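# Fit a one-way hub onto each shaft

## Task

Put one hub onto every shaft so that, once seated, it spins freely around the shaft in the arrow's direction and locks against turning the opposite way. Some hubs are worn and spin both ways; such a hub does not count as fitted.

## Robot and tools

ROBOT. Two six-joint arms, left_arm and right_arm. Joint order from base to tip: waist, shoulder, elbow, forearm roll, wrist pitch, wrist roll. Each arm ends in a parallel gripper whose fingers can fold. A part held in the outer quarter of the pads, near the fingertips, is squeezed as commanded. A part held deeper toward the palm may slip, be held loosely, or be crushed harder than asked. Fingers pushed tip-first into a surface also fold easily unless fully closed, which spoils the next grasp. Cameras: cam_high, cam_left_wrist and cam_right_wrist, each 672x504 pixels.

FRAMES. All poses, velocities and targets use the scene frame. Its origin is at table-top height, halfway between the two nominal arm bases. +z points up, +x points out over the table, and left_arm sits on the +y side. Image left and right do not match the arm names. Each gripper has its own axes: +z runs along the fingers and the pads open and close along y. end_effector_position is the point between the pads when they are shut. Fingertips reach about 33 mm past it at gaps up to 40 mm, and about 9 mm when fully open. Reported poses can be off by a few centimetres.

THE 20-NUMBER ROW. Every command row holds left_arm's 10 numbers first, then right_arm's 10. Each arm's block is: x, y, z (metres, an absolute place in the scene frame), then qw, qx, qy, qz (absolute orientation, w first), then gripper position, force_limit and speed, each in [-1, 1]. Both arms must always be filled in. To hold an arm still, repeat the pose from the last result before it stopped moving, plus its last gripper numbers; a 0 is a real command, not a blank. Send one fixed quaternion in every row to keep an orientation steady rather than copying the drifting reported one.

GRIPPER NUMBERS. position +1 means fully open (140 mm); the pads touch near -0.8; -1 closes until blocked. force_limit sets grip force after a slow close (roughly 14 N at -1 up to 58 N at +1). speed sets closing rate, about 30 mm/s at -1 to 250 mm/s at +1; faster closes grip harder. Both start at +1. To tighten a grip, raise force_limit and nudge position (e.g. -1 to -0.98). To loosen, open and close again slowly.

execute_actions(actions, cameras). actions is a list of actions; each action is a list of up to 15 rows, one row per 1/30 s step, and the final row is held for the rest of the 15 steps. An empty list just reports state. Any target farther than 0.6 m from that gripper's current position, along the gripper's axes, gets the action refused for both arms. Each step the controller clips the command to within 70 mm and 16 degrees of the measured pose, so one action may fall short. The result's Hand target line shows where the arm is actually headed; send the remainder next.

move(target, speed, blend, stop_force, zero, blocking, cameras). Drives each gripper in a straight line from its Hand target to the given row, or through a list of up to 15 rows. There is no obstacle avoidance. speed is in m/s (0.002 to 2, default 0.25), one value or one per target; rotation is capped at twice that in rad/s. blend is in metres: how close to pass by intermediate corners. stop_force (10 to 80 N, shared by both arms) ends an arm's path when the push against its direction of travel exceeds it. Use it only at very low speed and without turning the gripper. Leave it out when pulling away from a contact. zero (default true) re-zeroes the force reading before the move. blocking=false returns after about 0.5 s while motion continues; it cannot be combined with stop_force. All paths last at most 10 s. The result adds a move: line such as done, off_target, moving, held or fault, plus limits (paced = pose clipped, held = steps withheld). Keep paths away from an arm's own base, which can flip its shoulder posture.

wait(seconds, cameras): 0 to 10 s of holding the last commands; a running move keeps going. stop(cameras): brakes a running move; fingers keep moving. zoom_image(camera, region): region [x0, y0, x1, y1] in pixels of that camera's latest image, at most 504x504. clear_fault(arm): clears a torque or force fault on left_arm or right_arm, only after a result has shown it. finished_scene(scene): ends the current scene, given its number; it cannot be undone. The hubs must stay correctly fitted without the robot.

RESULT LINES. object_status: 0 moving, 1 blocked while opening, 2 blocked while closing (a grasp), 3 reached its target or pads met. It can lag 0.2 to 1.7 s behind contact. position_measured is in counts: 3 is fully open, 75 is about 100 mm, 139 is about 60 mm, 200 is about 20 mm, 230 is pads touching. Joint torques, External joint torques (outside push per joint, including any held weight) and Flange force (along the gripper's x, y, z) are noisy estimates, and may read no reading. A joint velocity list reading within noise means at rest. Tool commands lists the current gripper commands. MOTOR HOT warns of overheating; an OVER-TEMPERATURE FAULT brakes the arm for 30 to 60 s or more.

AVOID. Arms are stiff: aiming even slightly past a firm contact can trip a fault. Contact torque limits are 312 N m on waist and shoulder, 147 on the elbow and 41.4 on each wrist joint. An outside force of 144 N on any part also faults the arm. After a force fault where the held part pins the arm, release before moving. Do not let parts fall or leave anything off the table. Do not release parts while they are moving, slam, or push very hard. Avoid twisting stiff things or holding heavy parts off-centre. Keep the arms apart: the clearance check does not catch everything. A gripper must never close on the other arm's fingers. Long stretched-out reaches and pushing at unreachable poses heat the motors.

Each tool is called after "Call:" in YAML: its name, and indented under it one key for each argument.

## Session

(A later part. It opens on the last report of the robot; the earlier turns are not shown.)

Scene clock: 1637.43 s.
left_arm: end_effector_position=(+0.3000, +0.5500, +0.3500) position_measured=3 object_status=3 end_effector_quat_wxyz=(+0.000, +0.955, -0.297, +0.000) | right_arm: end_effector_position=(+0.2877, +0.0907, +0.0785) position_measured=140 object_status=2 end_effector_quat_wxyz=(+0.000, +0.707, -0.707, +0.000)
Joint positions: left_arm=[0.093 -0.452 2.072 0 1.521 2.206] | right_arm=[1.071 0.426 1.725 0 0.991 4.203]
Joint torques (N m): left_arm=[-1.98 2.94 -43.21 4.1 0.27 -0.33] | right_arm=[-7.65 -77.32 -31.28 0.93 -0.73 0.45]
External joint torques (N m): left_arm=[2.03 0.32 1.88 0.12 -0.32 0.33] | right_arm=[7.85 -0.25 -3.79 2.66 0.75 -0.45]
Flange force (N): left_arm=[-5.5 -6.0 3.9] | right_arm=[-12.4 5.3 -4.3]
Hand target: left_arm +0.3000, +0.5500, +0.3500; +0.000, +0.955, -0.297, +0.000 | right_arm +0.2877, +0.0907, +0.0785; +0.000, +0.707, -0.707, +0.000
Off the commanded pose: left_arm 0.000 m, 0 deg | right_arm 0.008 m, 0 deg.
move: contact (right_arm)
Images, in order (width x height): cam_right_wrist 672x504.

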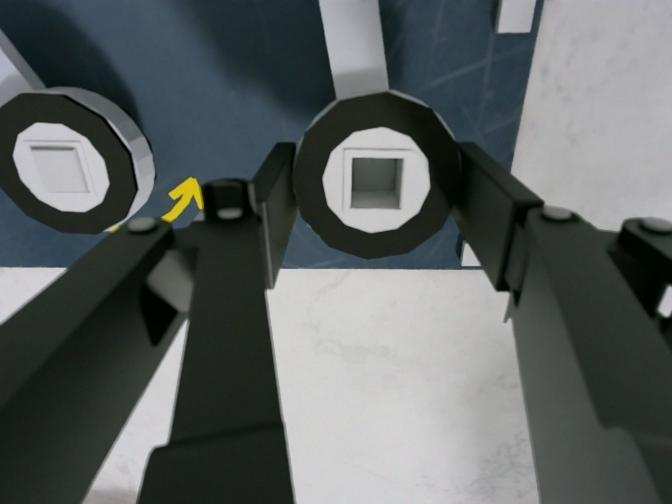

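Call:
move:
  target:
    - [0.30,0.55,0.35,0,0.955,-0.297,0,1,1,1,0.2877,0.0907,0.0800,0,0.7071,-0.7071,0,-1,0,-1]
    - [0.30,0.55,0.35,0,0.955,-0.297,0,1,1,1,0.2877,0.0912,0.0800,0,0.7071,-0.7071,0,-1,0,-1]
  speed: 0.03
  cameras: []

Call:
move:
  target: [0.30,0.55,0.35,0,0.955,-0.297,0,1,1,1,0.2877,0.0912,0.070,0,0.7071,-0.7071,0,-1,0,-1]
  speed: 0.02
  stop_force: 10
  cameras: ["cam_right_wrist"]

Call:
zoom_image:
  camera: "cam_right_wrist"
  region: [340, 150, 410, 220]

Scene clock: 1647.83 s.
left_arm: end_effector_position=(+0.3000, +0.5500, +0.3500) position_measured=3 object_status=3 end_effector_quat_wxyz=(+0.000, +0.955, -0.297, +0.000) | right_arm: end_effector_position=(+0.2879, +0.0911, +0.0802) position_measured=140 object_status=2 end_effector_quat_wxyz=(+0.000, +0.707, -0.707, +0.000)
Joint positions: left_arm=[0.093 -0.452 2.072 0 1.521 2.206] | right_arm=[1.071 0.425 1.723 0 0.994 4.203]
Joint torques (N m): left_arm=[-1.34 3.82 -43.3 4.08 0.33 -0.16] | right_arm=[-2.79 -81.75 -34.19 3.02 -0.43 0.5]
External joint torques (N m): left_arm=[1.37 -0.73 1.94 0.14 -0.37 0.16] | right_arm=[2.87 4.05 -0.94 0.59 0.46 -0.5]
Flange force (N): left_arm=[-5.2 -2.3 4.0] | right_arm=[-8.7 -0.7 2.1]
Hand target: left_arm +0.3000, +0.5500, +0.3500; +0.000, +0.955, -0.297, +0.000 | right_arm +0.2877, +0.0912, +0.0800; +0.000, +0.707, -0.707, +0.000
Off the commanded pose: left_arm 0.000 m, 0 deg | right_arm 0.000 m, 0 deg.
move: done
No camera images: "cameras" was empty.

Scene clock: 1648.80 s.
left_arm: end_effector_position=(+0.3000, +0.5500, +0.3500) position_measured=3 object_status=3 end_effector_quat_wxyz=(+0.000, +0.955, -0.297, +0.000) | right_arm: end_effector_position=(+0.2877, +0.0913, +0.0732) position_measured=140 object_status=2 end_effector_quat_wxyz=(+0.000, +0.707, -0.707, +0.000)
Joint positions: left_arm=[0.093 -0.452 2.072 0 1.521 2.206] | right_arm=[1.071 0.431 1.728 0 0.983 4.203]
Joint torques (N m): left_arm=[-1.71 3.77 -43.4 4.1 0.31 -0.25] | right_arm=[-11.58 -75.67 -30.68 -0.54 -0.96 0.54]
External joint torques (N m): left_arm=[1.8 -0.83 2.02 0.12 -0.35 0.25] | right_arm=[11.68 -2.13 -4.15 4.1 0.99 -0.54]
Flange force (N): left_arm=[-6.5 -3.6 4.1] | right_arm=[-13.4 10.5 -6.6]
Hand target: left_arm +0.3000, +0.5500, +0.3500; +0.000, +0.955, -0.297, +0.000 | right_arm +0.2877, +0.0913, +0.0733; +0.000, +0.707, -0.707, +0.000
Off the commanded pose: left_arm 0.000 m, 0 deg | right_arm 0.003 m, 0 deg.
move: contact (right_arm)
Images, in order (width x height): cam_right_wrist 672x504.

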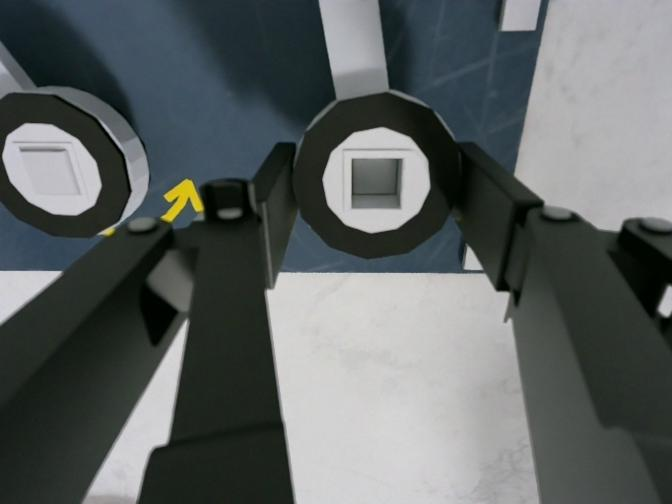

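Scaled by 7.200 from the camera's 672x504 image, which has a finer 960x720 frame.

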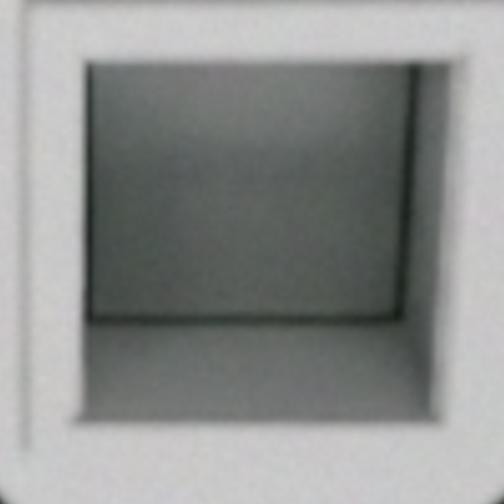

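Entered. Continue down.

Call:
move:
  target: [0.30,0.55,0.35,0,0.955,-0.297,0,1,1,1,0.2877,0.0910,0.0525,0,0.7071,-0.7071,0,-1,0,-1]
  speed: 0.02
  stop_force: 18
  cameras: ["cam_right_wrist"]

Scene clock: 1655.33 s.
left_arm: end_effector_position=(+0.3000, +0.5500, +0.3500) position_measured=3 object_status=3 end_effector_quat_wxyz=(+0.000, +0.955, -0.297, +0.000) | right_arm: end_effector_position=(+0.2876, +0.0911, +0.0548) position_measured=140 object_status=2 end_effector_quat_wxyz=(+0.000, +0.707, -0.707, +0.000)
Joint positions: left_arm=[0.093 -0.452 2.072 0 1.521 2.206] | right_arm=[1.071 0.448 1.741 0 0.952 4.203]
Joint torques (N m): left_arm=[-1.63 3.54 -43.4 4.03 0.22 -0.32] | right_arm=[-14.01 -64.84 -19.92 -1.65 0.48 0.46]
External joint torques (N m): left_arm=[1.78 -0.9 2.01 0.2 -0.26 0.32] | right_arm=[14.47 -13.94 -14.2 5.15 -0.46 -0.46]
Flange force (N): left_arm=[-6.8 -3.6 3.9] | right_arm=[-19.4 11.9 -22.2]
Hand target: left_arm +0.3000, +0.5500, +0.3500; +0.000, +0.955, -0.297, +0.000 | right_arm +0.2876, +0.0911, +0.0548; +0.000, +0.707, -0.707, +0.000
Off the commanded pose: left_arm 0.000 m, 0 deg | right_arm 0.002 m, 0 deg.
move: contact (right_arm)
Images, in order (width x height): cam_right_wrist 672x504.

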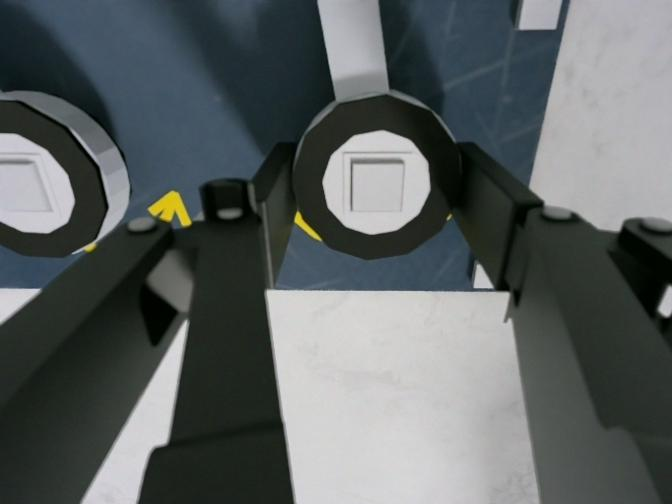

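Call:
move:
  target:
    - [0.30,0.55,0.35,0,0.955,-0.297,0,1,1,1,0.2876,0.0908,0.0555,0,0.7071,-0.7071,0,-1,0,-1]
    - [0.30,0.55,0.35,0,0.955,-0.297,0,1,1,1,0.2876,0.0908,0.0555,0,0.5736,-0.8192,0,-1,0,-1]
  speed: 0.1
  cameras: ["cam_right_wrist"]

Scene clock: 1667.17 s.
left_arm: end_effector_position=(+0.3000, +0.5500, +0.3500) position_measured=3 object_status=3 end_effector_quat_wxyz=(+0.000, +0.955, -0.297, +0.000) | right_arm: end_effector_position=(+0.2877, +0.0907, +0.0555) position_measured=140 object_status=2 end_effector_quat_wxyz=(+0.000, -0.574, +0.819, +0.000)
Joint positions: left_arm=[0.093 -0.452 2.072 0 1.521 2.206] | right_arm=[1.071 0.447 1.741 0 0.953 4.552]
Joint torques (N m): left_arm=[-1.77 2.86 -43.22 4.08 0.34 -0.2] | right_arm=[-4.99 -81.46 -19.02 1.87 7.4 0.69]
External joint torques (N m): left_arm=[1.8 0.34 1.85 0.14 -0.38 0.2] | right_arm=[5.36 2.81 -15.08 1.64 -7.37 -0.69]
Flange force (N): left_arm=[-4.7 -5.1 4.0] | right_arm=[-30.8 3.0 4.3]
Hand target: left_arm +0.3000, +0.5500, +0.3500; +0.000, +0.955, -0.297, +0.000 | right_arm +0.2876, +0.0908, +0.0555; +0.000, -0.574, +0.819, +0.000
Off the commanded pose: left_arm 0.000 m, 0 deg | right_arm 0.000 m, 0 deg.
move: done
Images, in order (width x height): cam_right_wrist 672x504.

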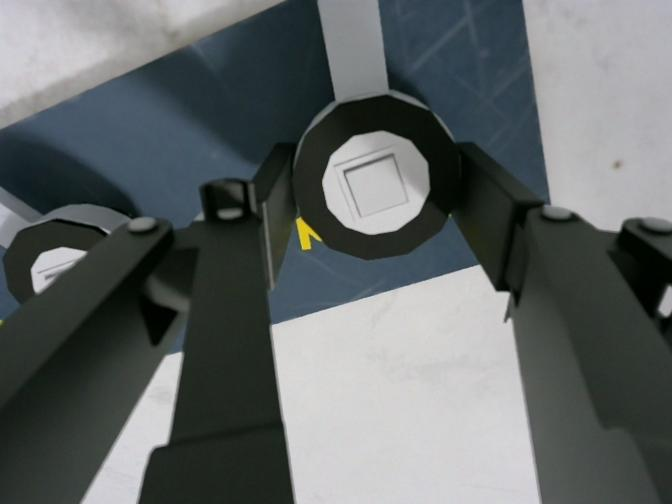

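Turns cw freely. Test ccw: back to −90 and beyond.

Call:
move:
  target: [0.30,0.55,0.35,0,0.955,-0.297,0,1,1,1,0.2876,0.0908,0.0555,0,0.7071,-0.7071,0,-1,0,-1]
  speed: 0.1
  cameras: ["cam_right_wrist"]

Scene clock: 1676.90 s.
left_arm: end_effector_position=(+0.3000, +0.5500, +0.3500) position_measured=3 object_status=3 end_effector_quat_wxyz=(+0.000, +0.955, -0.297, +0.000) | right_arm: end_effector_position=(+0.2875, +0.0909, +0.0555) position_measured=140 object_status=2 end_effector_quat_wxyz=(+0.000, +0.707, -0.707, +0.000)
Joint positions: left_arm=[0.093 -0.452 2.072 0 1.521 2.206] | right_arm=[1.071 0.447 1.741 0 0.953 4.203]
Joint torques (N m): left_arm=[-2.26 3.01 -43.48 4.13 0.25 -0.33] | right_arm=[-7.71 -80.9 -32.55 -0.1 -0.78 -0.81]
External joint torques (N m): left_arm=[2.32 0.03 2.13 0.09 -0.29 0.33] | right_arm=[7.91 2.25 -1.6 3.6 0.8 0.81]
Flange force (N): left_arm=[-6.7 -6.2 4.3] | right_arm=[-12.2 7.4 -0.3]
Hand target: left_arm +0.3000, +0.5500, +0.3500; +0.000, +0.955, -0.297, +0.000 | right_arm +0.2876, +0.0908, +0.0555; +0.000, +0.707, -0.707, +0.000
Off the commanded pose: left_arm 0.000 m, 0 deg | right_arm 0.000 m, 0 deg.
move: done
Images, in order (width x height): cam_right_wrist 672x504.

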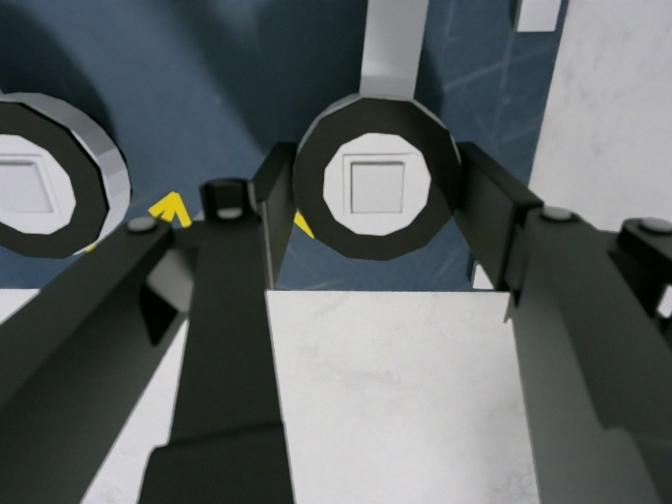

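Call:
move:
  target: [0.30,0.55,0.35,0,0.955,-0.297,0,1,1,1,0.2876,0.0908,0.0555,0,0.7934,-0.6088,0,-1,0,-1]
  speed: 0.1
  cameras: ["cam_right_wrist"]

Scene clock: 1684.00 s.
left_arm: end_effector_position=(+0.3000, +0.5500, +0.3500) position_measured=3 object_status=3 end_effector_quat_wxyz=(+0.000, +0.955, -0.297, +0.000) | right_arm: end_effector_position=(+0.2875, +0.0908, +0.0555) position_measured=140 object_status=2 end_effector_quat_wxyz=(+0.000, +0.793, -0.609, +0.000)
Joint positions: left_arm=[0.093 -0.452 2.072 0 1.521 2.206] | right_arm=[1.071 0.447 1.741 0 0.953 3.941]
Joint torques (N m): left_arm=[-1.28 3.29 -43.1 4.03 0.21 -0.24] | right_arm=[-15.49 -81.52 -37.74 -2.87 -3.68 -0.58]
External joint torques (N m): left_arm=[1.36 -0.32 1.83 0.18 -0.24 0.24] | right_arm=[15.67 2.88 3.6 6.36 3.7 0.58]
Flange force (N): left_arm=[-4.8 -3.0 3.6] | right_arm=[-15.0 16.7 -0.9]
Hand target: left_arm +0.3000, +0.5500, +0.3500; +0.000, +0.955, -0.297, +0.000 | right_arm +0.2876, +0.0908, +0.0555; +0.000, +0.793, -0.609, +0.000
Off the commanded pose: left_arm 0.000 m, 0 deg | right_arm 0.000 m, 0 deg.
move: done
Images, in order (width x height): cam_right_wrist 672x504.

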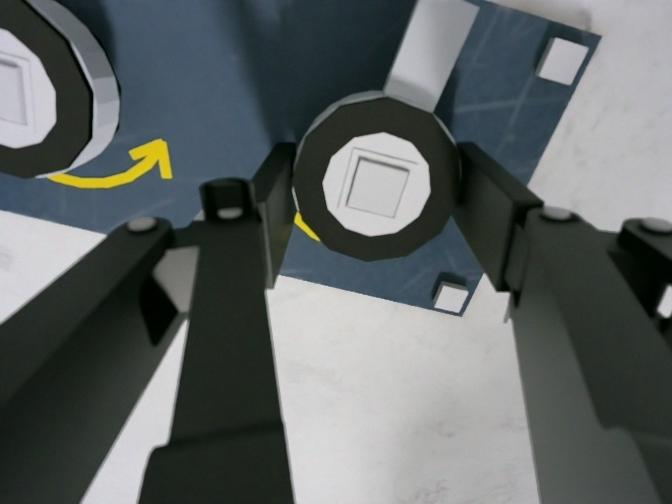

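Call:
execute_actions:
  actions:
    - [[0.30,0.55,0.35,0,0.955,-0.297,0,1,1,1,0.2876,0.0908,0.0555,0,0.7934,-0.6088,0,0.15,0,0]]
  cameras: []

Call:
move:
  target:
    - [0.30,0.55,0.35,0,0.955,-0.297,0,1,1,1,0.2876,0.0908,0.13,0,0.7934,-0.6088,0,0.15,0,0]
    - [0.30,0.55,0.35,0,0.955,-0.297,0,1,1,1,0.466,-0.183,0.12,0,0.7071,-0.7071,0,0.15,0,0]
    - [0.30,0.55,0.35,0,0.955,-0.297,0,1,1,1,0.466,-0.183,0.075,0,0.7071,-0.7071,0,0.15,0,0]
  speed: 0.2
  cameras: ["cam_right_wrist"]

Scene clock: 1698.20 s.
left_arm: end_effector_position=(+0.3000, +0.5500, +0.3500) position_measured=3 object_status=3 end_effector_quat_wxyz=(+0.000, +0.955, -0.297, +0.000) | right_arm: end_effector_position=(+0.2877, +0.0908, +0.0555) position_measured=110 object_status=3 end_effector_quat_wxyz=(+0.000, +0.793, -0.609, +0.000)
Joint positions: left_arm=[0.093 -0.452 2.072 0 1.521 2.206] | right_arm=[1.071 0.447 1.741 0 0.953 3.941]
Joint torques (N m): left_arm=[-1.1 3.26 -43.28 3.97 0.28 -0.13] | right_arm=[-2.33 -80.79 -31.44 2.89 -0.38 0.53]
External joint torques (N m): left_arm=[1.19 -0.27 1.96 0.25 -0.31 0.13] | right_arm=[2.52 2.18 -2.69 0.59 0.4 -0.53]
Flange force (N): left_arm=[-4.2 -2.2 4.0] | right_arm=[-8.6 -3.9 -0.5]
Hand target: left_arm +0.3000, +0.5500, +0.3500; +0.000, +0.955, -0.297, +0.000 | right_arm +0.2876, +0.0908, +0.0555; +0.000, +0.793, -0.609, +0.000
Off the commanded pose: left_arm 0.000 m, 0 deg | right_arm 0.000 m, 0 deg.
No camera images: "cameras" was empty.

Scene clock: 1701.07 s.
left_arm: end_effector_position=(+0.3000, +0.5500, +0.3500) position_measured=3 object_status=3 end_effector_quat_wxyz=(+0.000, +0.955, -0.297, +0.000) | right_arm: end_effector_position=(+0.4660, -0.1830, +0.0751) position_measured=110 object_status=3 end_effector_quat_wxyz=(+0.000, +0.707, -0.707, +0.000)
Joint positions: left_arm=[0.093 -0.452 2.072 0 1.521 2.206] | right_arm=[0.596 0.294 1.926 0 0.921 3.729]
Joint torques (N m): left_arm=[-1.41 3.34 -43.24 4.08 0.3 -0.31] | right_arm=[-3.12 -65.91 -30.79 2.79 -0.44 0.5]
External joint torques (N m): left_arm=[1.52 -0.6 1.83 0.14 -0.33 0.31] | right_arm=[3.6 2.39 -2.55 0.62 0.46 -0.5]
Flange force (N): left_arm=[-5.6 -3.4 3.8] | right_arm=[-9.2 -4.0 -0.4]
Hand target: left_arm +0.3000, +0.5500, +0.3500; +0.000, +0.955, -0.297, +0.000 | right_arm +0.4660, -0.1830, +0.0750; +0.000, +0.707, -0.707, +0.000
Off the commanded pose: left_arm 0.000 m, 0 deg | right_arm 0.000 m, 0 deg.
move: done
Images, in order (width x height): cam_right_wrist 672x504.

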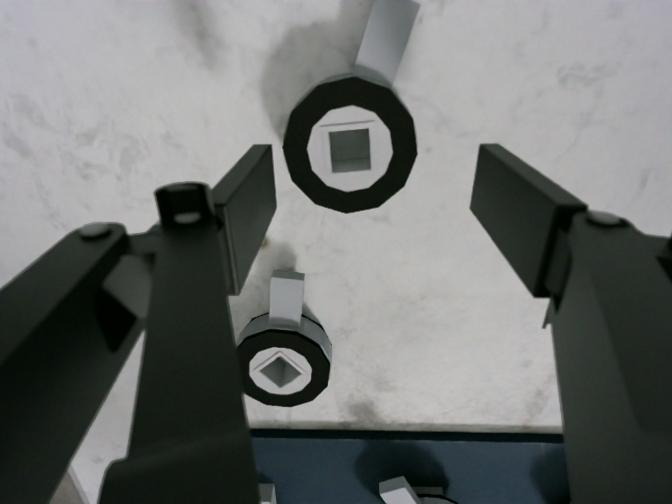

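Call:
move:
  target:
    - [0.30,0.55,0.35,0,0.955,-0.297,0,1,1,1,0.4743,-0.185,0.05,0,0.7071,-0.7071,0,0.15,0,0]
    - [0.30,0.55,0.35,0,0.955,-0.297,0,1,1,1,0.4743,-0.185,0.033,0,0.7071,-0.7071,0,0.15,0,0]
  speed: 0.06
  stop_force: 12
  cameras: ["cam_right_wrist"]

Scene clock: 1716.27 s.
left_arm: end_effector_position=(+0.3000, +0.5500, +0.3500) position_measured=3 object_status=3 end_effector_quat_wxyz=(+0.000, +0.955, -0.297, +0.000) | right_arm: end_effector_position=(+0.4743, -0.1850, +0.0330) position_measured=110 object_status=3 end_effector_quat_wxyz=(+0.000, +0.707, -0.707, +0.000)
Joint positions: left_arm=[0.093 -0.452 2.072 0 1.521 2.206] | right_arm=[0.586 0.348 1.946 0 0.848 3.719]
Joint torques (N m): left_arm=[-1.83 3.78 -43.35 4.08 0.27 -0.24] | right_arm=[-2.8 -68.51 -28.79 2.62 -0.35 0.52]
External joint torques (N m): left_arm=[1.91 -0.98 1.91 0.15 -0.3 0.24] | right_arm=[3.14 1.78 -2.59 0.59 0.37 -0.52]
Flange force (N): left_arm=[-6.9 -3.7 3.8] | right_arm=[-8.0 -3.9 -0.3]
Hand target: left_arm +0.3000, +0.5500, +0.3500; +0.000, +0.955, -0.297, +0.000 | right_arm +0.4743, -0.1850, +0.0330; +0.000, +0.707, -0.707, +0.000
Off the commanded pose: left_arm 0.000 m, 0 deg | right_arm 0.000 m, 0 deg.
move: done
Images, in order (width x height): cam_right_wrist 672x504.

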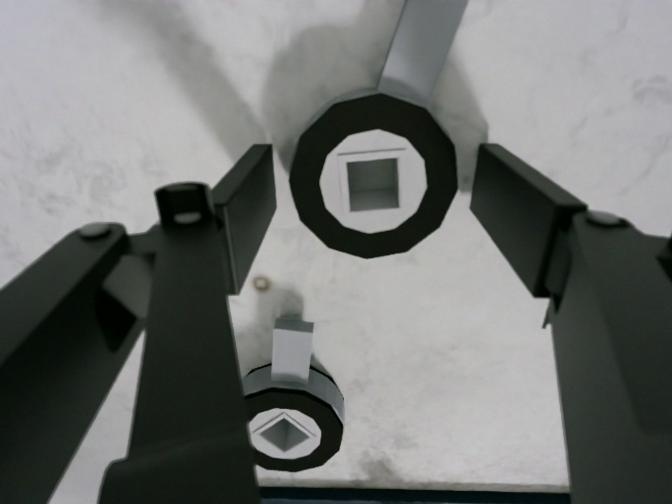

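Call:
execute_actions:
  actions:
    - [[0.30,0.55,0.35,0,0.955,-0.297,0,1,1,1,0.4743,-0.185,0.033,0,0.7071,-0.7071,0,-1,0,-1]]
    - [[0.30,0.55,0.35,0,0.955,-0.297,0,1,1,1,0.4743,-0.185,0.033,0,0.7071,-0.7071,0,-1,0,-1]]
    - [[0.30,0.55,0.35,0,0.955,-0.297,0,1,1,1,0.4743,-0.185,0.033,0,0.7071,-0.7071,0,-1,0,-1]]
  cameras: ["cam_right_wrist"]

Call:
zoom_image:
  camera: "cam_right_wrist"
  region: [340, 150, 410, 220]

Scene clock: 1725.27 s.
left_arm: end_effector_position=(+0.3000, +0.5500, +0.3500) position_measured=3 object_status=3 end_effector_quat_wxyz=(+0.000, +0.955, -0.297, +0.000) | right_arm: end_effector_position=(+0.4743, -0.1850, +0.0330) position_measured=140 object_status=2 end_effector_quat_wxyz=(+0.000, +0.707, -0.707, +0.000)
Joint positions: left_arm=[0.093 -0.452 2.072 0 1.521 2.206] | right_arm=[0.586 0.348 1.946 0 0.848 3.719]
Joint torques (N m): left_arm=[-1.57 3.07 -43.4 4.03 0.26 -0.23] | right_arm=[-2.91 -59.37 -24.12 2.71 -1.35 0.45]
External joint torques (N m): left_arm=[1.66 -0.19 2.07 0.19 -0.29 0.23] | right_arm=[3.32 -7.29 -7.27 0.49 1.37 -0.45]
External joint torques at the end of the 1st action: left_arm=[1.1 -0.91 1.75 0.21 -0.27 0.31] | right_arm=[2.95 1.84 -2.6 0.55 0.52 -0.5]
External joint torques at the end of the 2nd action: left_arm=[1.56 -0.24 1.71 0.12 -0.34 0.28] | right_arm=[3.47 -7.51 -7.24 0.54 1.44 -0.42]
Flange force (N): left_arm=[-5.4 -3.9 4.1] | right_arm=[-7.1 -2.1 -15.6]
Flange force at the end of the 1st action (N): left_arm=[-5.2 -1.8 3.5] | right_arm=[-7.9 -4.2 -0.5]
Flange force at the end of the 2nd action (N): left_arm=[-5.1 -3.9 3.6] | right_arm=[-7.2 -1.7 -16.0]
Hand target: left_arm +0.3000, +0.5500, +0.3500; +0.000, +0.955, -0.297, +0.000 | right_arm +0.4743, -0.1850, +0.0330; +0.000, +0.707, -0.707, +0.000
Off the commanded pose: left_arm 0.000 m, 0 deg | right_arm 0.000 m, 0 deg.
Images, in order (width x height): cam_right_wrist 672x504.

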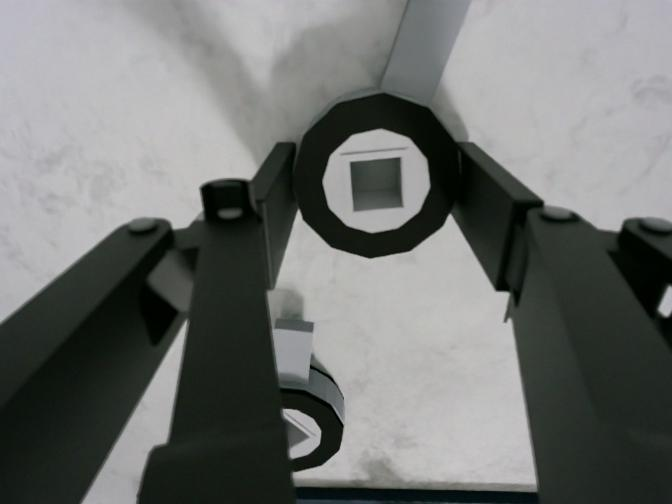

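Scaled by 7.200 from the camera's 672x504 image, which has a finer 960x720 frame.

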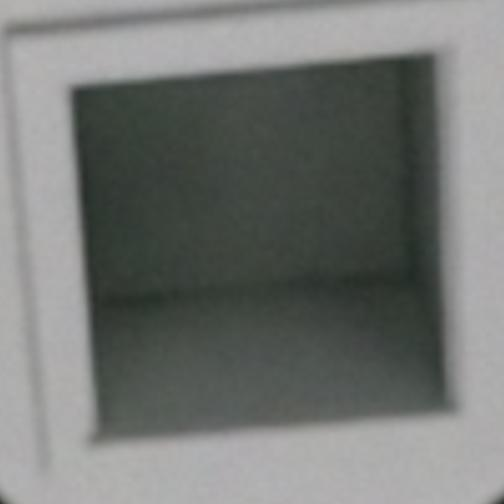

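Call:
move:
  target:
    - [0.30,0.55,0.35,0,0.955,-0.297,0,1,1,1,0.4743,-0.185,0.115,0,0.7071,-0.7071,0,-1,0,-1]
    - [0.30,0.55,0.35,0,0.955,-0.297,0,1,1,1,0.5484,0.0908,0.095,0,0.6737,-0.7390,0,-1,0,-1]
    - [0.30,0.55,0.35,0,0.955,-0.297,0,1,1,1,0.5484,0.0908,0.0815,0,0.6737,-0.7390,0,-1,0,-1]
  speed: [0.1,0.15,0.03]
  cameras: ["cam_right_wrist"]

Call:
zoom_image:
  camera: "cam_right_wrist"
  region: [340, 150, 410, 220]

Scene clock: 1749.37 s.
left_arm: end_effector_position=(+0.3000, +0.5500, +0.3500) position_measured=3 object_status=3 end_effector_quat_wxyz=(+0.000, +0.955, -0.297, +0.000) | right_arm: end_effector_position=(+0.5484, +0.0908, +0.0816) position_measured=140 object_status=2 end_effector_quat_wxyz=(+0.000, +0.674, -0.739, +0.000)
Joint positions: left_arm=[0.093 -0.452 2.072 0 1.521 2.206] | right_arm=[0.808 0.632 1.38 0 1.13 4.033]
Joint torques (N m): left_arm=[-1.77 3.6 -43.08 4.11 0.29 -0.3] | right_arm=[-2.65 -104.29 -37.34 3.15 -0.29 0.45]
External joint torques (N m): left_arm=[1.86 -0.88 1.72 0.11 -0.32 0.3] | right_arm=[3.1 5.31 -0.55 0.72 0.32 -0.45]
Flange force (N): left_arm=[-6.6 -4.0 3.5] | right_arm=[-9.6 -3.4 2.8]
Hand target: left_arm +0.3000, +0.5500, +0.3500; +0.000, +0.955, -0.297, +0.000 | right_arm +0.5484, +0.0908, +0.0815; +0.000, -0.674, +0.739, +0.000
Off the commanded pose: left_arm 0.000 m, 0 deg | right_arm 0.000 m, 0 deg.
move: done
Images, in order (width x height): cam_right_wrist 672x504.

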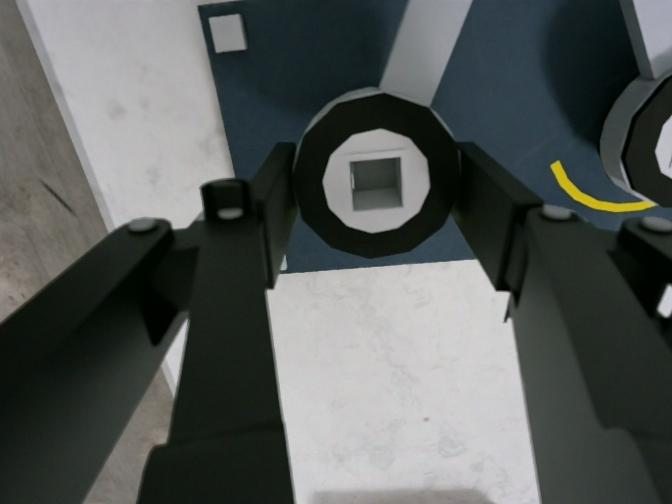

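Scaled by 7.200 from the camera's 672x504 image, which has a finer 960x720 frame.

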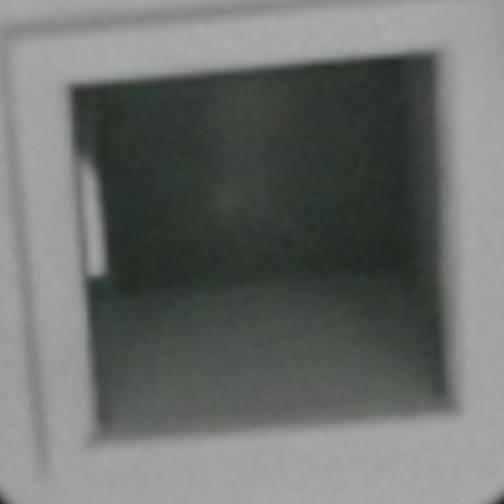

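Call:
zoom_image:
  camera: "cam_right_wrist"
  region: [385, 160, 405, 210]

Call:
zoom_image:
  camera: "cam_right_wrist"
  region: [345, 160, 365, 210]

Scaled by 10.080 from the camera's 672x504 image, which has a finer 960x720 frame.

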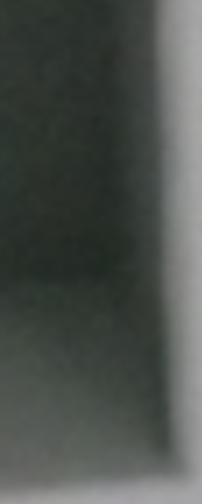

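Scaled by 10.080 from the camera's 672x504 image, which has a finer 960x720 frame.

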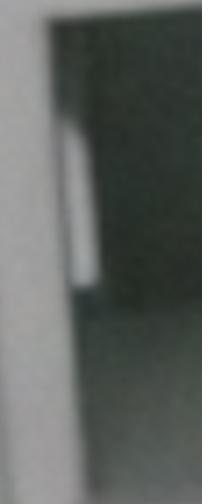

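Call:
move:
  target: [0.30,0.55,0.35,0,0.955,-0.297,0,1,1,1,0.5476,0.0908,0.0815,0,0.6737,-0.7390,0,-1,0,-1]
  speed: 0.03
  cameras: ["cam_right_wrist"]

Call:
zoom_image:
  camera: "cam_right_wrist"
  region: [340, 150, 410, 220]

Scene clock: 1774.80 s.
left_arm: end_effector_position=(+0.3000, +0.5500, +0.3500) position_measured=3 object_status=3 end_effector_quat_wxyz=(+0.000, +0.955, -0.297, +0.000) | right_arm: end_effector_position=(+0.5476, +0.0908, +0.0815) position_measured=140 object_status=2 end_effector_quat_wxyz=(+0.000, +0.674, -0.739, +0.000)
Joint positions: left_arm=[0.093 -0.452 2.072 0 1.521 2.206] | right_arm=[0.809 0.631 1.381 0 1.129 4.033]
Joint torques (N m): left_arm=[-1.57 3.18 -43.31 4.07 0.28 -0.35] | right_arm=[-2.59 -103.14 -36.86 3.31 -0.29 0.5]
External joint torques (N m): left_arm=[1.58 -0.01 2.06 0.14 -0.32 0.35] | right_arm=[3.21 4.26 -0.98 0.57 0.32 -0.5]
Flange force (N): left_arm=[-5.2 -4.2 4.2] | right_arm=[-9.3 -3.1 1.8]
Hand target: left_arm +0.3000, +0.5500, +0.3500; +0.000, +0.955, -0.297, +0.000 | right_arm +0.5476, +0.0908, +0.0815; +0.000, -0.674, +0.739, +0.000
Off the commanded pose: left_arm 0.000 m, 0 deg | right_arm 0.000 m, 0 deg.
move: done
Images, in order (width x height): cam_right_wrist 672x504.

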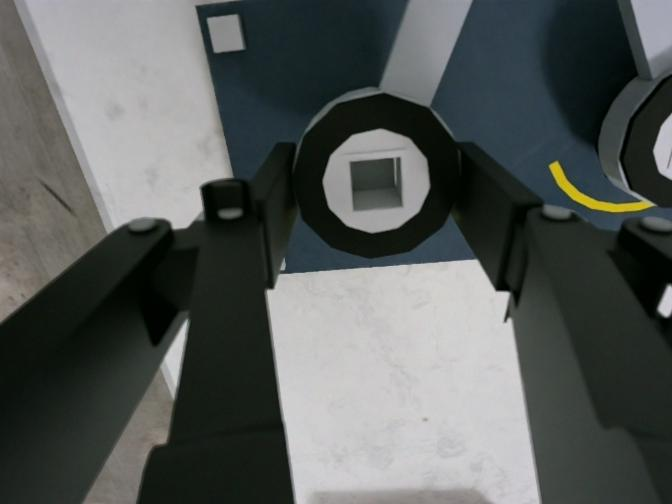

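Scaled by 7.200 from the camera's 672x504 image, which has a finer 960x720 frame.

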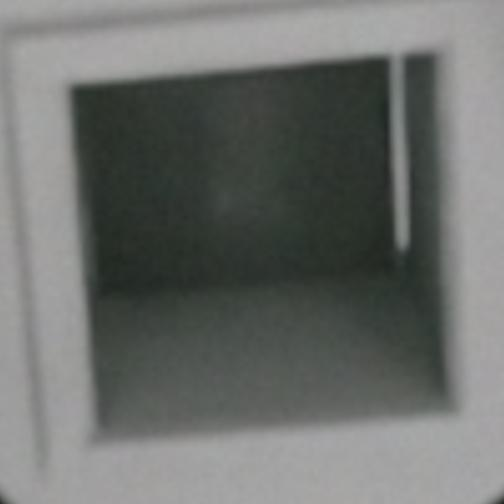

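Call:
move:
  target:
    - [0.30,0.55,0.35,0,0.955,-0.297,0,1,1,1,0.5479,0.0912,0.0815,0,0.6737,-0.7390,0,-1,0,-1]
  speed: 0.03
  cameras: ["cam_right_wrist"]

Call:
zoom_image:
  camera: "cam_right_wrist"
  region: [340, 150, 410, 220]

Call:
move:
  target: [0.30,0.55,0.35,0,0.955,-0.297,0,1,1,1,0.5479,0.0912,0.073,0,0.6737,-0.7390,0,-1,0,-1]
  speed: 0.02
  stop_force: 10
  cameras: ["cam_right_wrist"]

Call:
zoom_image:
  camera: "cam_right_wrist"
  region: [340, 150, 410, 220]

Scene clock: 1785.13 s.
left_arm: end_effector_position=(+0.3000, +0.5500, +0.3500) position_measured=3 object_status=3 end_effector_quat_wxyz=(+0.000, +0.955, -0.297, +0.000) | right_arm: end_effector_position=(+0.5479, +0.0912, +0.0815) position_measured=140 object_status=2 end_effector_quat_wxyz=(+0.000, +0.674, -0.739, +0.000)
Joint positions: left_arm=[0.093 -0.452 2.072 0 1.521 2.206] | right_arm=[0.809 0.632 1.38 0 1.13 4.033]
Joint torques (N m): left_arm=[-1.66 3.04 -43.28 4.1 0.29 -0.24] | right_arm=[-2.91 -103.76 -36.87 3.32 -0.31 0.47]
External joint torques (N m): left_arm=[1.74 -0.1 1.93 0.12 -0.33 0.24] | right_arm=[3.29 4.83 -0.99 0.56 0.34 -0.47]
Flange force (N): left_arm=[-5.3 -4.4 4.0] | right_arm=[-10.1 -3.5 2.1]
Hand target: left_arm +0.3000, +0.5500, +0.3500; +0.000, +0.955, -0.297, +0.000 | right_arm +0.5479, +0.0912, +0.0815; +0.000, -0.674, +0.739, +0.000
Off the commanded pose: left_arm 0.000 m, 0 deg | right_arm 0.000 m, 0 deg.
move: done
Images, in order (width x height): cam_right_wrist 672x504.

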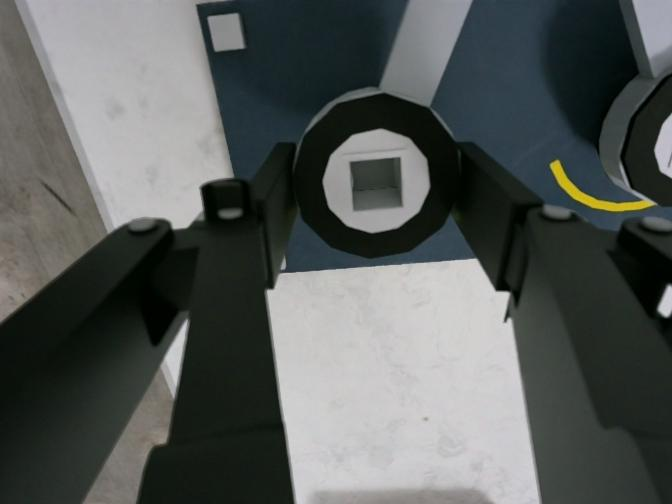

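Scaled by 7.200 from the camera's 672x504 image, which has a finer 960x720 frame.

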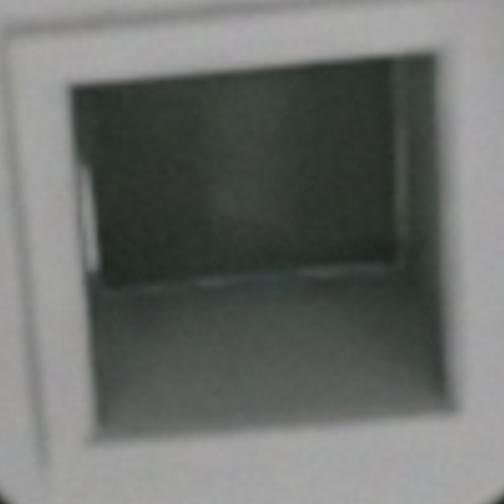

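Scene clock: 1786.97 s.
left_arm: end_effector_position=(+0.3000, +0.5500, +0.3500) position_measured=3 object_status=3 end_effector_quat_wxyz=(+0.000, +0.955, -0.297, +0.000) | right_arm: end_effector_position=(+0.5479, +0.0912, +0.0730) position_measured=140 object_status=2 end_effector_quat_wxyz=(+0.000, +0.674, -0.739, +0.000)
Joint positions: left_arm=[0.093 -0.452 2.072 0 1.521 2.206] | right_arm=[0.809 0.638 1.386 0 1.117 4.033]
Joint torques (N m): left_arm=[-1.63 3.37 -43.41 4.09 0.18 -0.22] | right_arm=[-12.74 -99.09 -29.01 -0.56 2.96 0.47]
External joint torques (N m): left_arm=[1.73 -0.45 2.07 0.13 -0.22 0.22] | right_arm=[13.36 -0.18 -8.63 4.41 -2.94 -0.47]
Flange force (N): left_arm=[-5.9 -3.7 4.0] | right_arm=[-24.2 0.4 -2.2]
Hand target: left_arm +0.3000, +0.5500, +0.3500; +0.000, +0.955, -0.297, +0.000 | right_arm +0.5479, +0.0912, +0.0730; +0.000, -0.674, +0.739, +0.000
Off the commanded pose: left_arm 0.000 m, 0 deg | right_arm 0.000 m, 0 deg.
move: done
Images, in order (width x height): cam_right_wrist 672x504.

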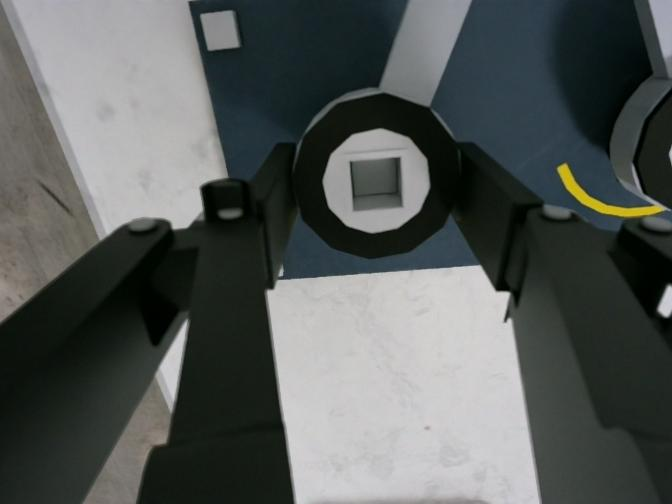

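Scaled by 7.200 from the camera's 672x504 image, which has a finer 960x720 frame.

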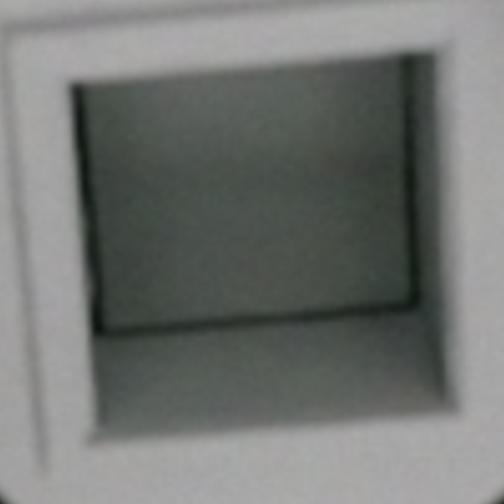

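Call:
move:
  target: [0.30,0.55,0.35,0,0.955,-0.297,0,1,1,1,0.5479,0.0912,0.0525,0,0.6737,-0.7390,0,-1,0,-1]
  speed: 0.02
  stop_force: 18
  cameras: ["cam_right_wrist"]

Scene clock: 1794.17 s.
left_arm: end_effector_position=(+0.3000, +0.5500, +0.3500) position_measured=3 object_status=3 end_effector_quat_wxyz=(+0.000, +0.955, -0.297, +0.000) | right_arm: end_effector_position=(+0.5479, +0.0912, +0.0551) position_measured=140 object_status=2 end_effector_quat_wxyz=(+0.000, +0.674, -0.739, +0.000)
Joint positions: left_arm=[0.093 -0.452 2.072 0 1.521 2.206] | right_arm=[0.809 0.651 1.399 0 1.091 4.033]
Joint torques (N m): left_arm=[-1.4 3.44 -43.31 4.1 0.27 -0.22] | right_arm=[-12.61 -80.35 -21.17 -0.53 0.13 0.42]
External joint torques (N m): left_arm=[1.47 -0.4 1.94 0.12 -0.31 0.22] | right_arm=[12.84 -19.45 -15.99 4.33 -0.11 -0.42]
Flange force (N): left_arm=[-5.2 -3.1 3.9] | right_arm=[-18.9 3.6 -25.5]
Hand target: left_arm +0.3000, +0.5500, +0.3500; +0.000, +0.955, -0.297, +0.000 | right_arm +0.5479, +0.0912, +0.0552; +0.000, -0.674, +0.739, +0.000
Off the commanded pose: left_arm 0.000 m, 0 deg | right_arm 0.003 m, 0 deg.
move: contact (right_arm)
Images, in order (width x height): cam_right_wrist 672x504.

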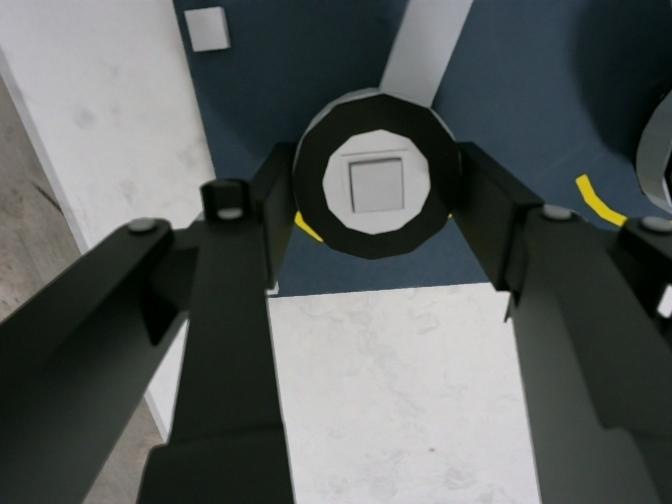

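Seated. Test ccw (ψ −95.3 → −70).

Call:
move:
  target:
    - [0.30,0.55,0.35,0,0.955,-0.297,0,1,1,1,0.5479,0.0912,0.0555,0,0.6737,-0.7390,0,-1,0,-1]
    - [0.30,0.55,0.35,0,0.955,-0.297,0,1,1,1,0.5479,0.0911,0.0555,0,0.8192,-0.5736,0,-1,0,-1]
  speed: 0.1
  cameras: ["cam_right_wrist"]

Call:
move:
  target: [0.30,0.55,0.35,0,0.955,-0.297,0,1,1,1,0.5479,0.0911,0.0555,0,0.6737,-0.7390,0,-1,0,-1]
  speed: 0.1
  cameras: ["cam_right_wrist"]

Scene clock: 1804.60 s.
left_arm: end_effector_position=(+0.3000, +0.5500, +0.3500) position_measured=3 object_status=3 end_effector_quat_wxyz=(+0.000, +0.955, -0.297, +0.000) | right_arm: end_effector_position=(+0.5478, +0.0912, +0.0555) position_measured=140 object_status=2 end_effector_quat_wxyz=(+0.000, +0.819, -0.574, +0.000)
Joint positions: left_arm=[0.093 -0.452 2.072 0 1.521 2.206] | right_arm=[0.809 0.651 1.399 0 1.092 3.592]
Joint torques (N m): left_arm=[-1.38 2.96 -43.1 4.07 0.22 -0.21] | right_arm=[-28.51 -91.81 -39.46 -5.58 -7.4 0.39]
External joint torques (N m): left_arm=[1.5 -0.15 1.72 0.16 -0.25 0.21] | right_arm=[28.53 -7.88 2.32 9.37 7.41 -0.39]
Flange force (N): left_arm=[-4.8 -3.6 3.5] | right_arm=[-24.7 22.2 -15.1]
Hand target: left_arm +0.3000, +0.5500, +0.3500; +0.000, +0.955, -0.297, +0.000 | right_arm +0.5479, +0.0911, +0.0555; +0.000, +0.819, -0.574, +0.000
Off the commanded pose: left_arm 0.000 m, 0 deg | right_arm 0.000 m, 0 deg.
move: done
Images, in order (width x height): cam_right_wrist 672x504.

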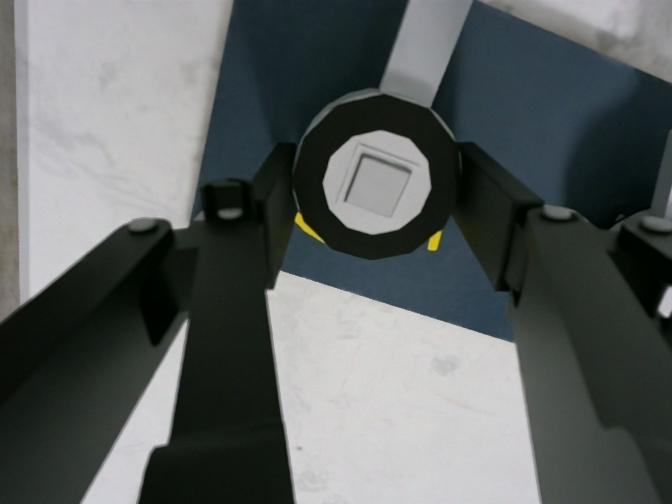

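Scene clock: 1807.23 s.
left_arm: end_effector_position=(+0.3000, +0.5500, +0.3500) position_measured=3 object_status=3 end_effector_quat_wxyz=(+0.000, +0.955, -0.297, +0.000) | right_arm: end_effector_position=(+0.5479, +0.0911, +0.0555) position_measured=140 object_status=2 end_effector_quat_wxyz=(+0.000, +0.674, -0.739, +0.000)
Joint positions: left_arm=[0.093 -0.452 2.072 0 1.521 2.206] | right_arm=[0.809 0.651 1.399 0 1.092 4.033]
Joint torques (N m): left_arm=[-1.04 2.96 -43.33 4.09 0.3 -0.26] | right_arm=[-8.51 -102.18 -38.76 2.33 -3.02 1.72]
External joint torques (N m): left_arm=[1.07 0.29 2 0.13 -0.34 0.26] | right_arm=[8.89 2.51 1.64 1.47 3.05 -1.72]
Flange force (N): left_arm=[-3.5 -3.0 4.1] | right_arm=[-7.4 4.7 -1.4]
Hand target: left_arm +0.3000, +0.5500, +0.3500; +0.000, +0.955, -0.297, +0.000 | right_arm +0.5479, +0.0911, +0.0555; +0.000, -0.674, +0.739, +0.000
Off the commanded pose: left_arm 0.000 m, 0 deg | right_arm 0.000 m, 0 deg.
move: done
Images, in order (width x height): cam_right_wrist 672x504.

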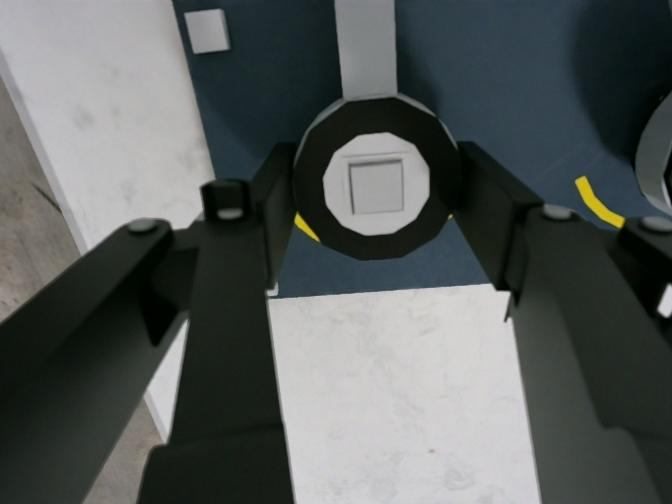

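Call:
execute_actions:
  actions:
    - [[0.30,0.55,0.35,0,0.955,-0.297,0,1,1,1,0.5479,0.0911,0.0555,0,0.6737,-0.7390,0,0.15,0,0]]
  cameras: []

Call:
move:
  target:
    - [0.30,0.55,0.35,0,0.955,-0.297,0,1,1,1,0.5479,0.0911,0.15,0,0.6737,-0.7390,0,0.15,0,0]
    - [0.30,0.55,0.35,0,0.955,-0.297,0,1,1,1,0.42,-0.05,0.25,0,0.7071,-0.7071,0,0.15,0,0]
  speed: 0.2

Call:
zoom_image:
  camera: "cam_high"
  region: [350, 150, 510, 280]

Scene clock: 1816.10 s.
left_arm: end_effector_position=(+0.3000, +0.5500, +0.3500) position_measured=3 object_status=3 end_effector_quat_wxyz=(+0.000, +0.955, -0.297, +0.000) | right_arm: end_effector_position=(+0.5479, +0.0911, +0.0555) position_measured=110 object_status=3 end_effector_quat_wxyz=(+0.000, +0.674, -0.739, +0.000)
Joint positions: left_arm=[0.093 -0.452 2.072 0 1.521 2.206] | right_arm=[0.809 0.651 1.399 0 1.092 4.033]
Joint torques (N m): left_arm=[-1.42 3.54 -43.2 4.12 0.25 -0.21] | right_arm=[-2.6 -101.23 -34.58 3.24 -0.36 0.49]
External joint torques (N m): left_arm=[1.42 -0.21 1.86 0.1 -0.29 0.21] | right_arm=[3.14 1.43 -2.54 0.56 0.39 -0.49]
Flange force (N): left_arm=[-4.7 -3.2 3.8] | right_arm=[-9.1 -3.0 -1.2]
Hand target: left_arm +0.3000, +0.5500, +0.3500; +0.000, +0.955, -0.297, +0.000 | right_arm +0.5479, +0.0911, +0.0555; +0.000, -0.674, +0.739, +0.000
Off the commanded pose: left_arm 0.000 m, 0 deg | right_arm 0.000 m, 0 deg.
No camera images: "cameras" was empty.

Scene clock: 1818.20 s.
left_arm: end_effector_position=(+0.3000, +0.5500, +0.3500) position_measured=3 object_status=3 end_effector_quat_wxyz=(+0.000, +0.955, -0.297, +0.000) | right_arm: end_effector_position=(+0.4200, -0.0500, +0.2499) position_measured=110 object_status=3 end_effector_quat_wxyz=(+0.000, +0.707, -0.707, +0.000)
Joint positions: left_arm=[0.093 -0.452 2.072 0 1.521 2.206] | right_arm=[0.799 0.243 1.64 0 1.258 3.931]
Joint torques (N m): left_arm=[-1.7 3.81 -43.12 4.08 0.34 -0.29] | right_arm=[-2.67 -68.02 -37.6 3.59 -0.35 0.4]
External joint torques (N m): left_arm=[1.79 -0.94 1.76 0.14 -0.37 0.29] | right_arm=[2.95 3.39 -2.24 0.49 0.36 -0.4]
Flange force (N): left_arm=[-6.5 -3.7 3.7] | right_arm=[-9.9 -3.9 -1.7]
Hand target: left_arm +0.3000, +0.5500, +0.3500; +0.000, +0.955, -0.297, +0.000 | right_arm +0.4200, -0.0500, +0.2500; +0.000, +0.707, -0.707, +0.000
Off the commanded pose: left_arm 0.000 m, 0 deg | right_arm 0.000 m, 0 deg.
move: done

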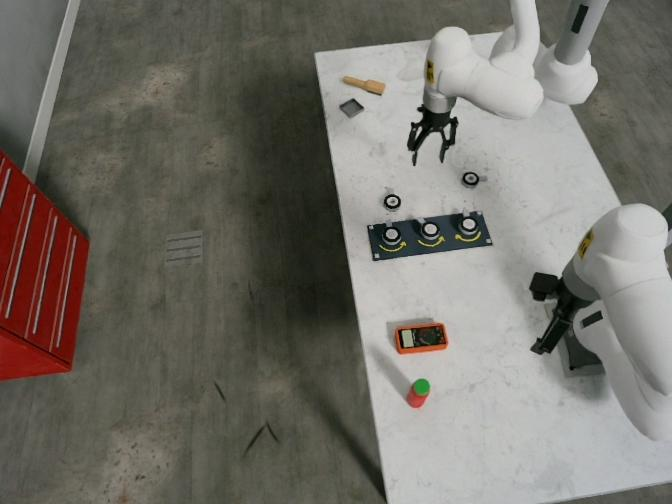

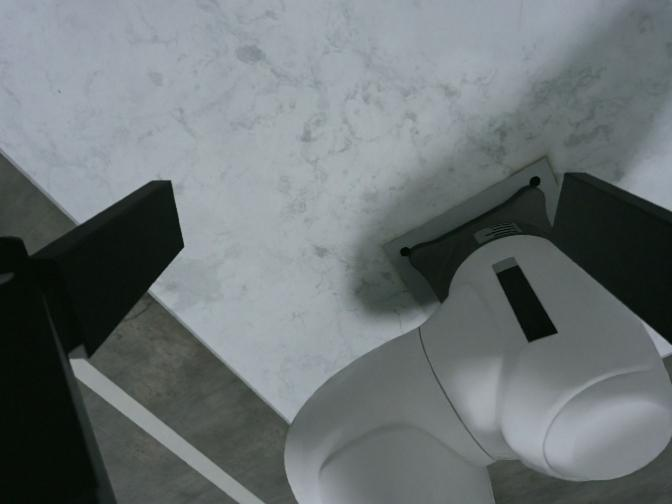

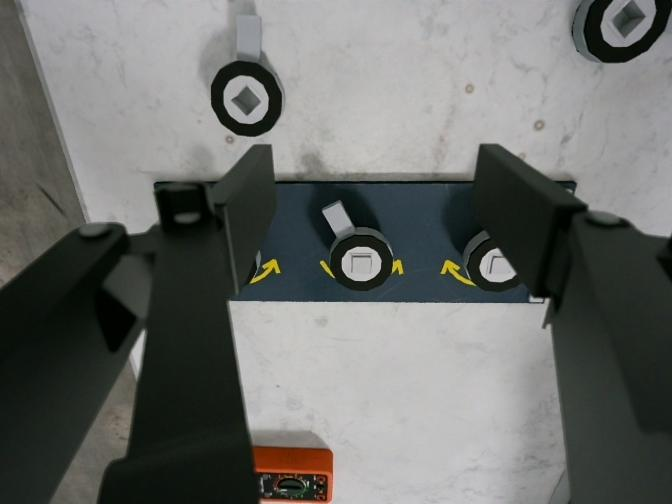

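Scaled by 3.150 from the camera's 672x504 image, which has a finer 960x720 frame.

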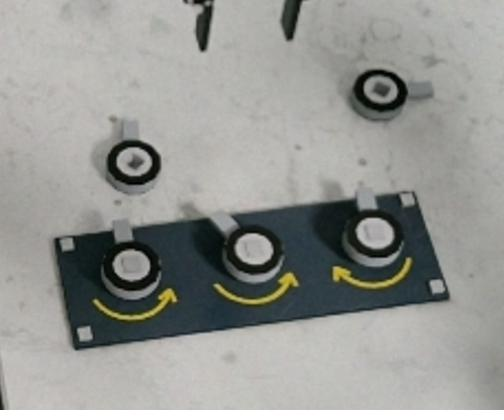

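Call:
finished_scene:
  scene: 1

The scene is finished: the task was done.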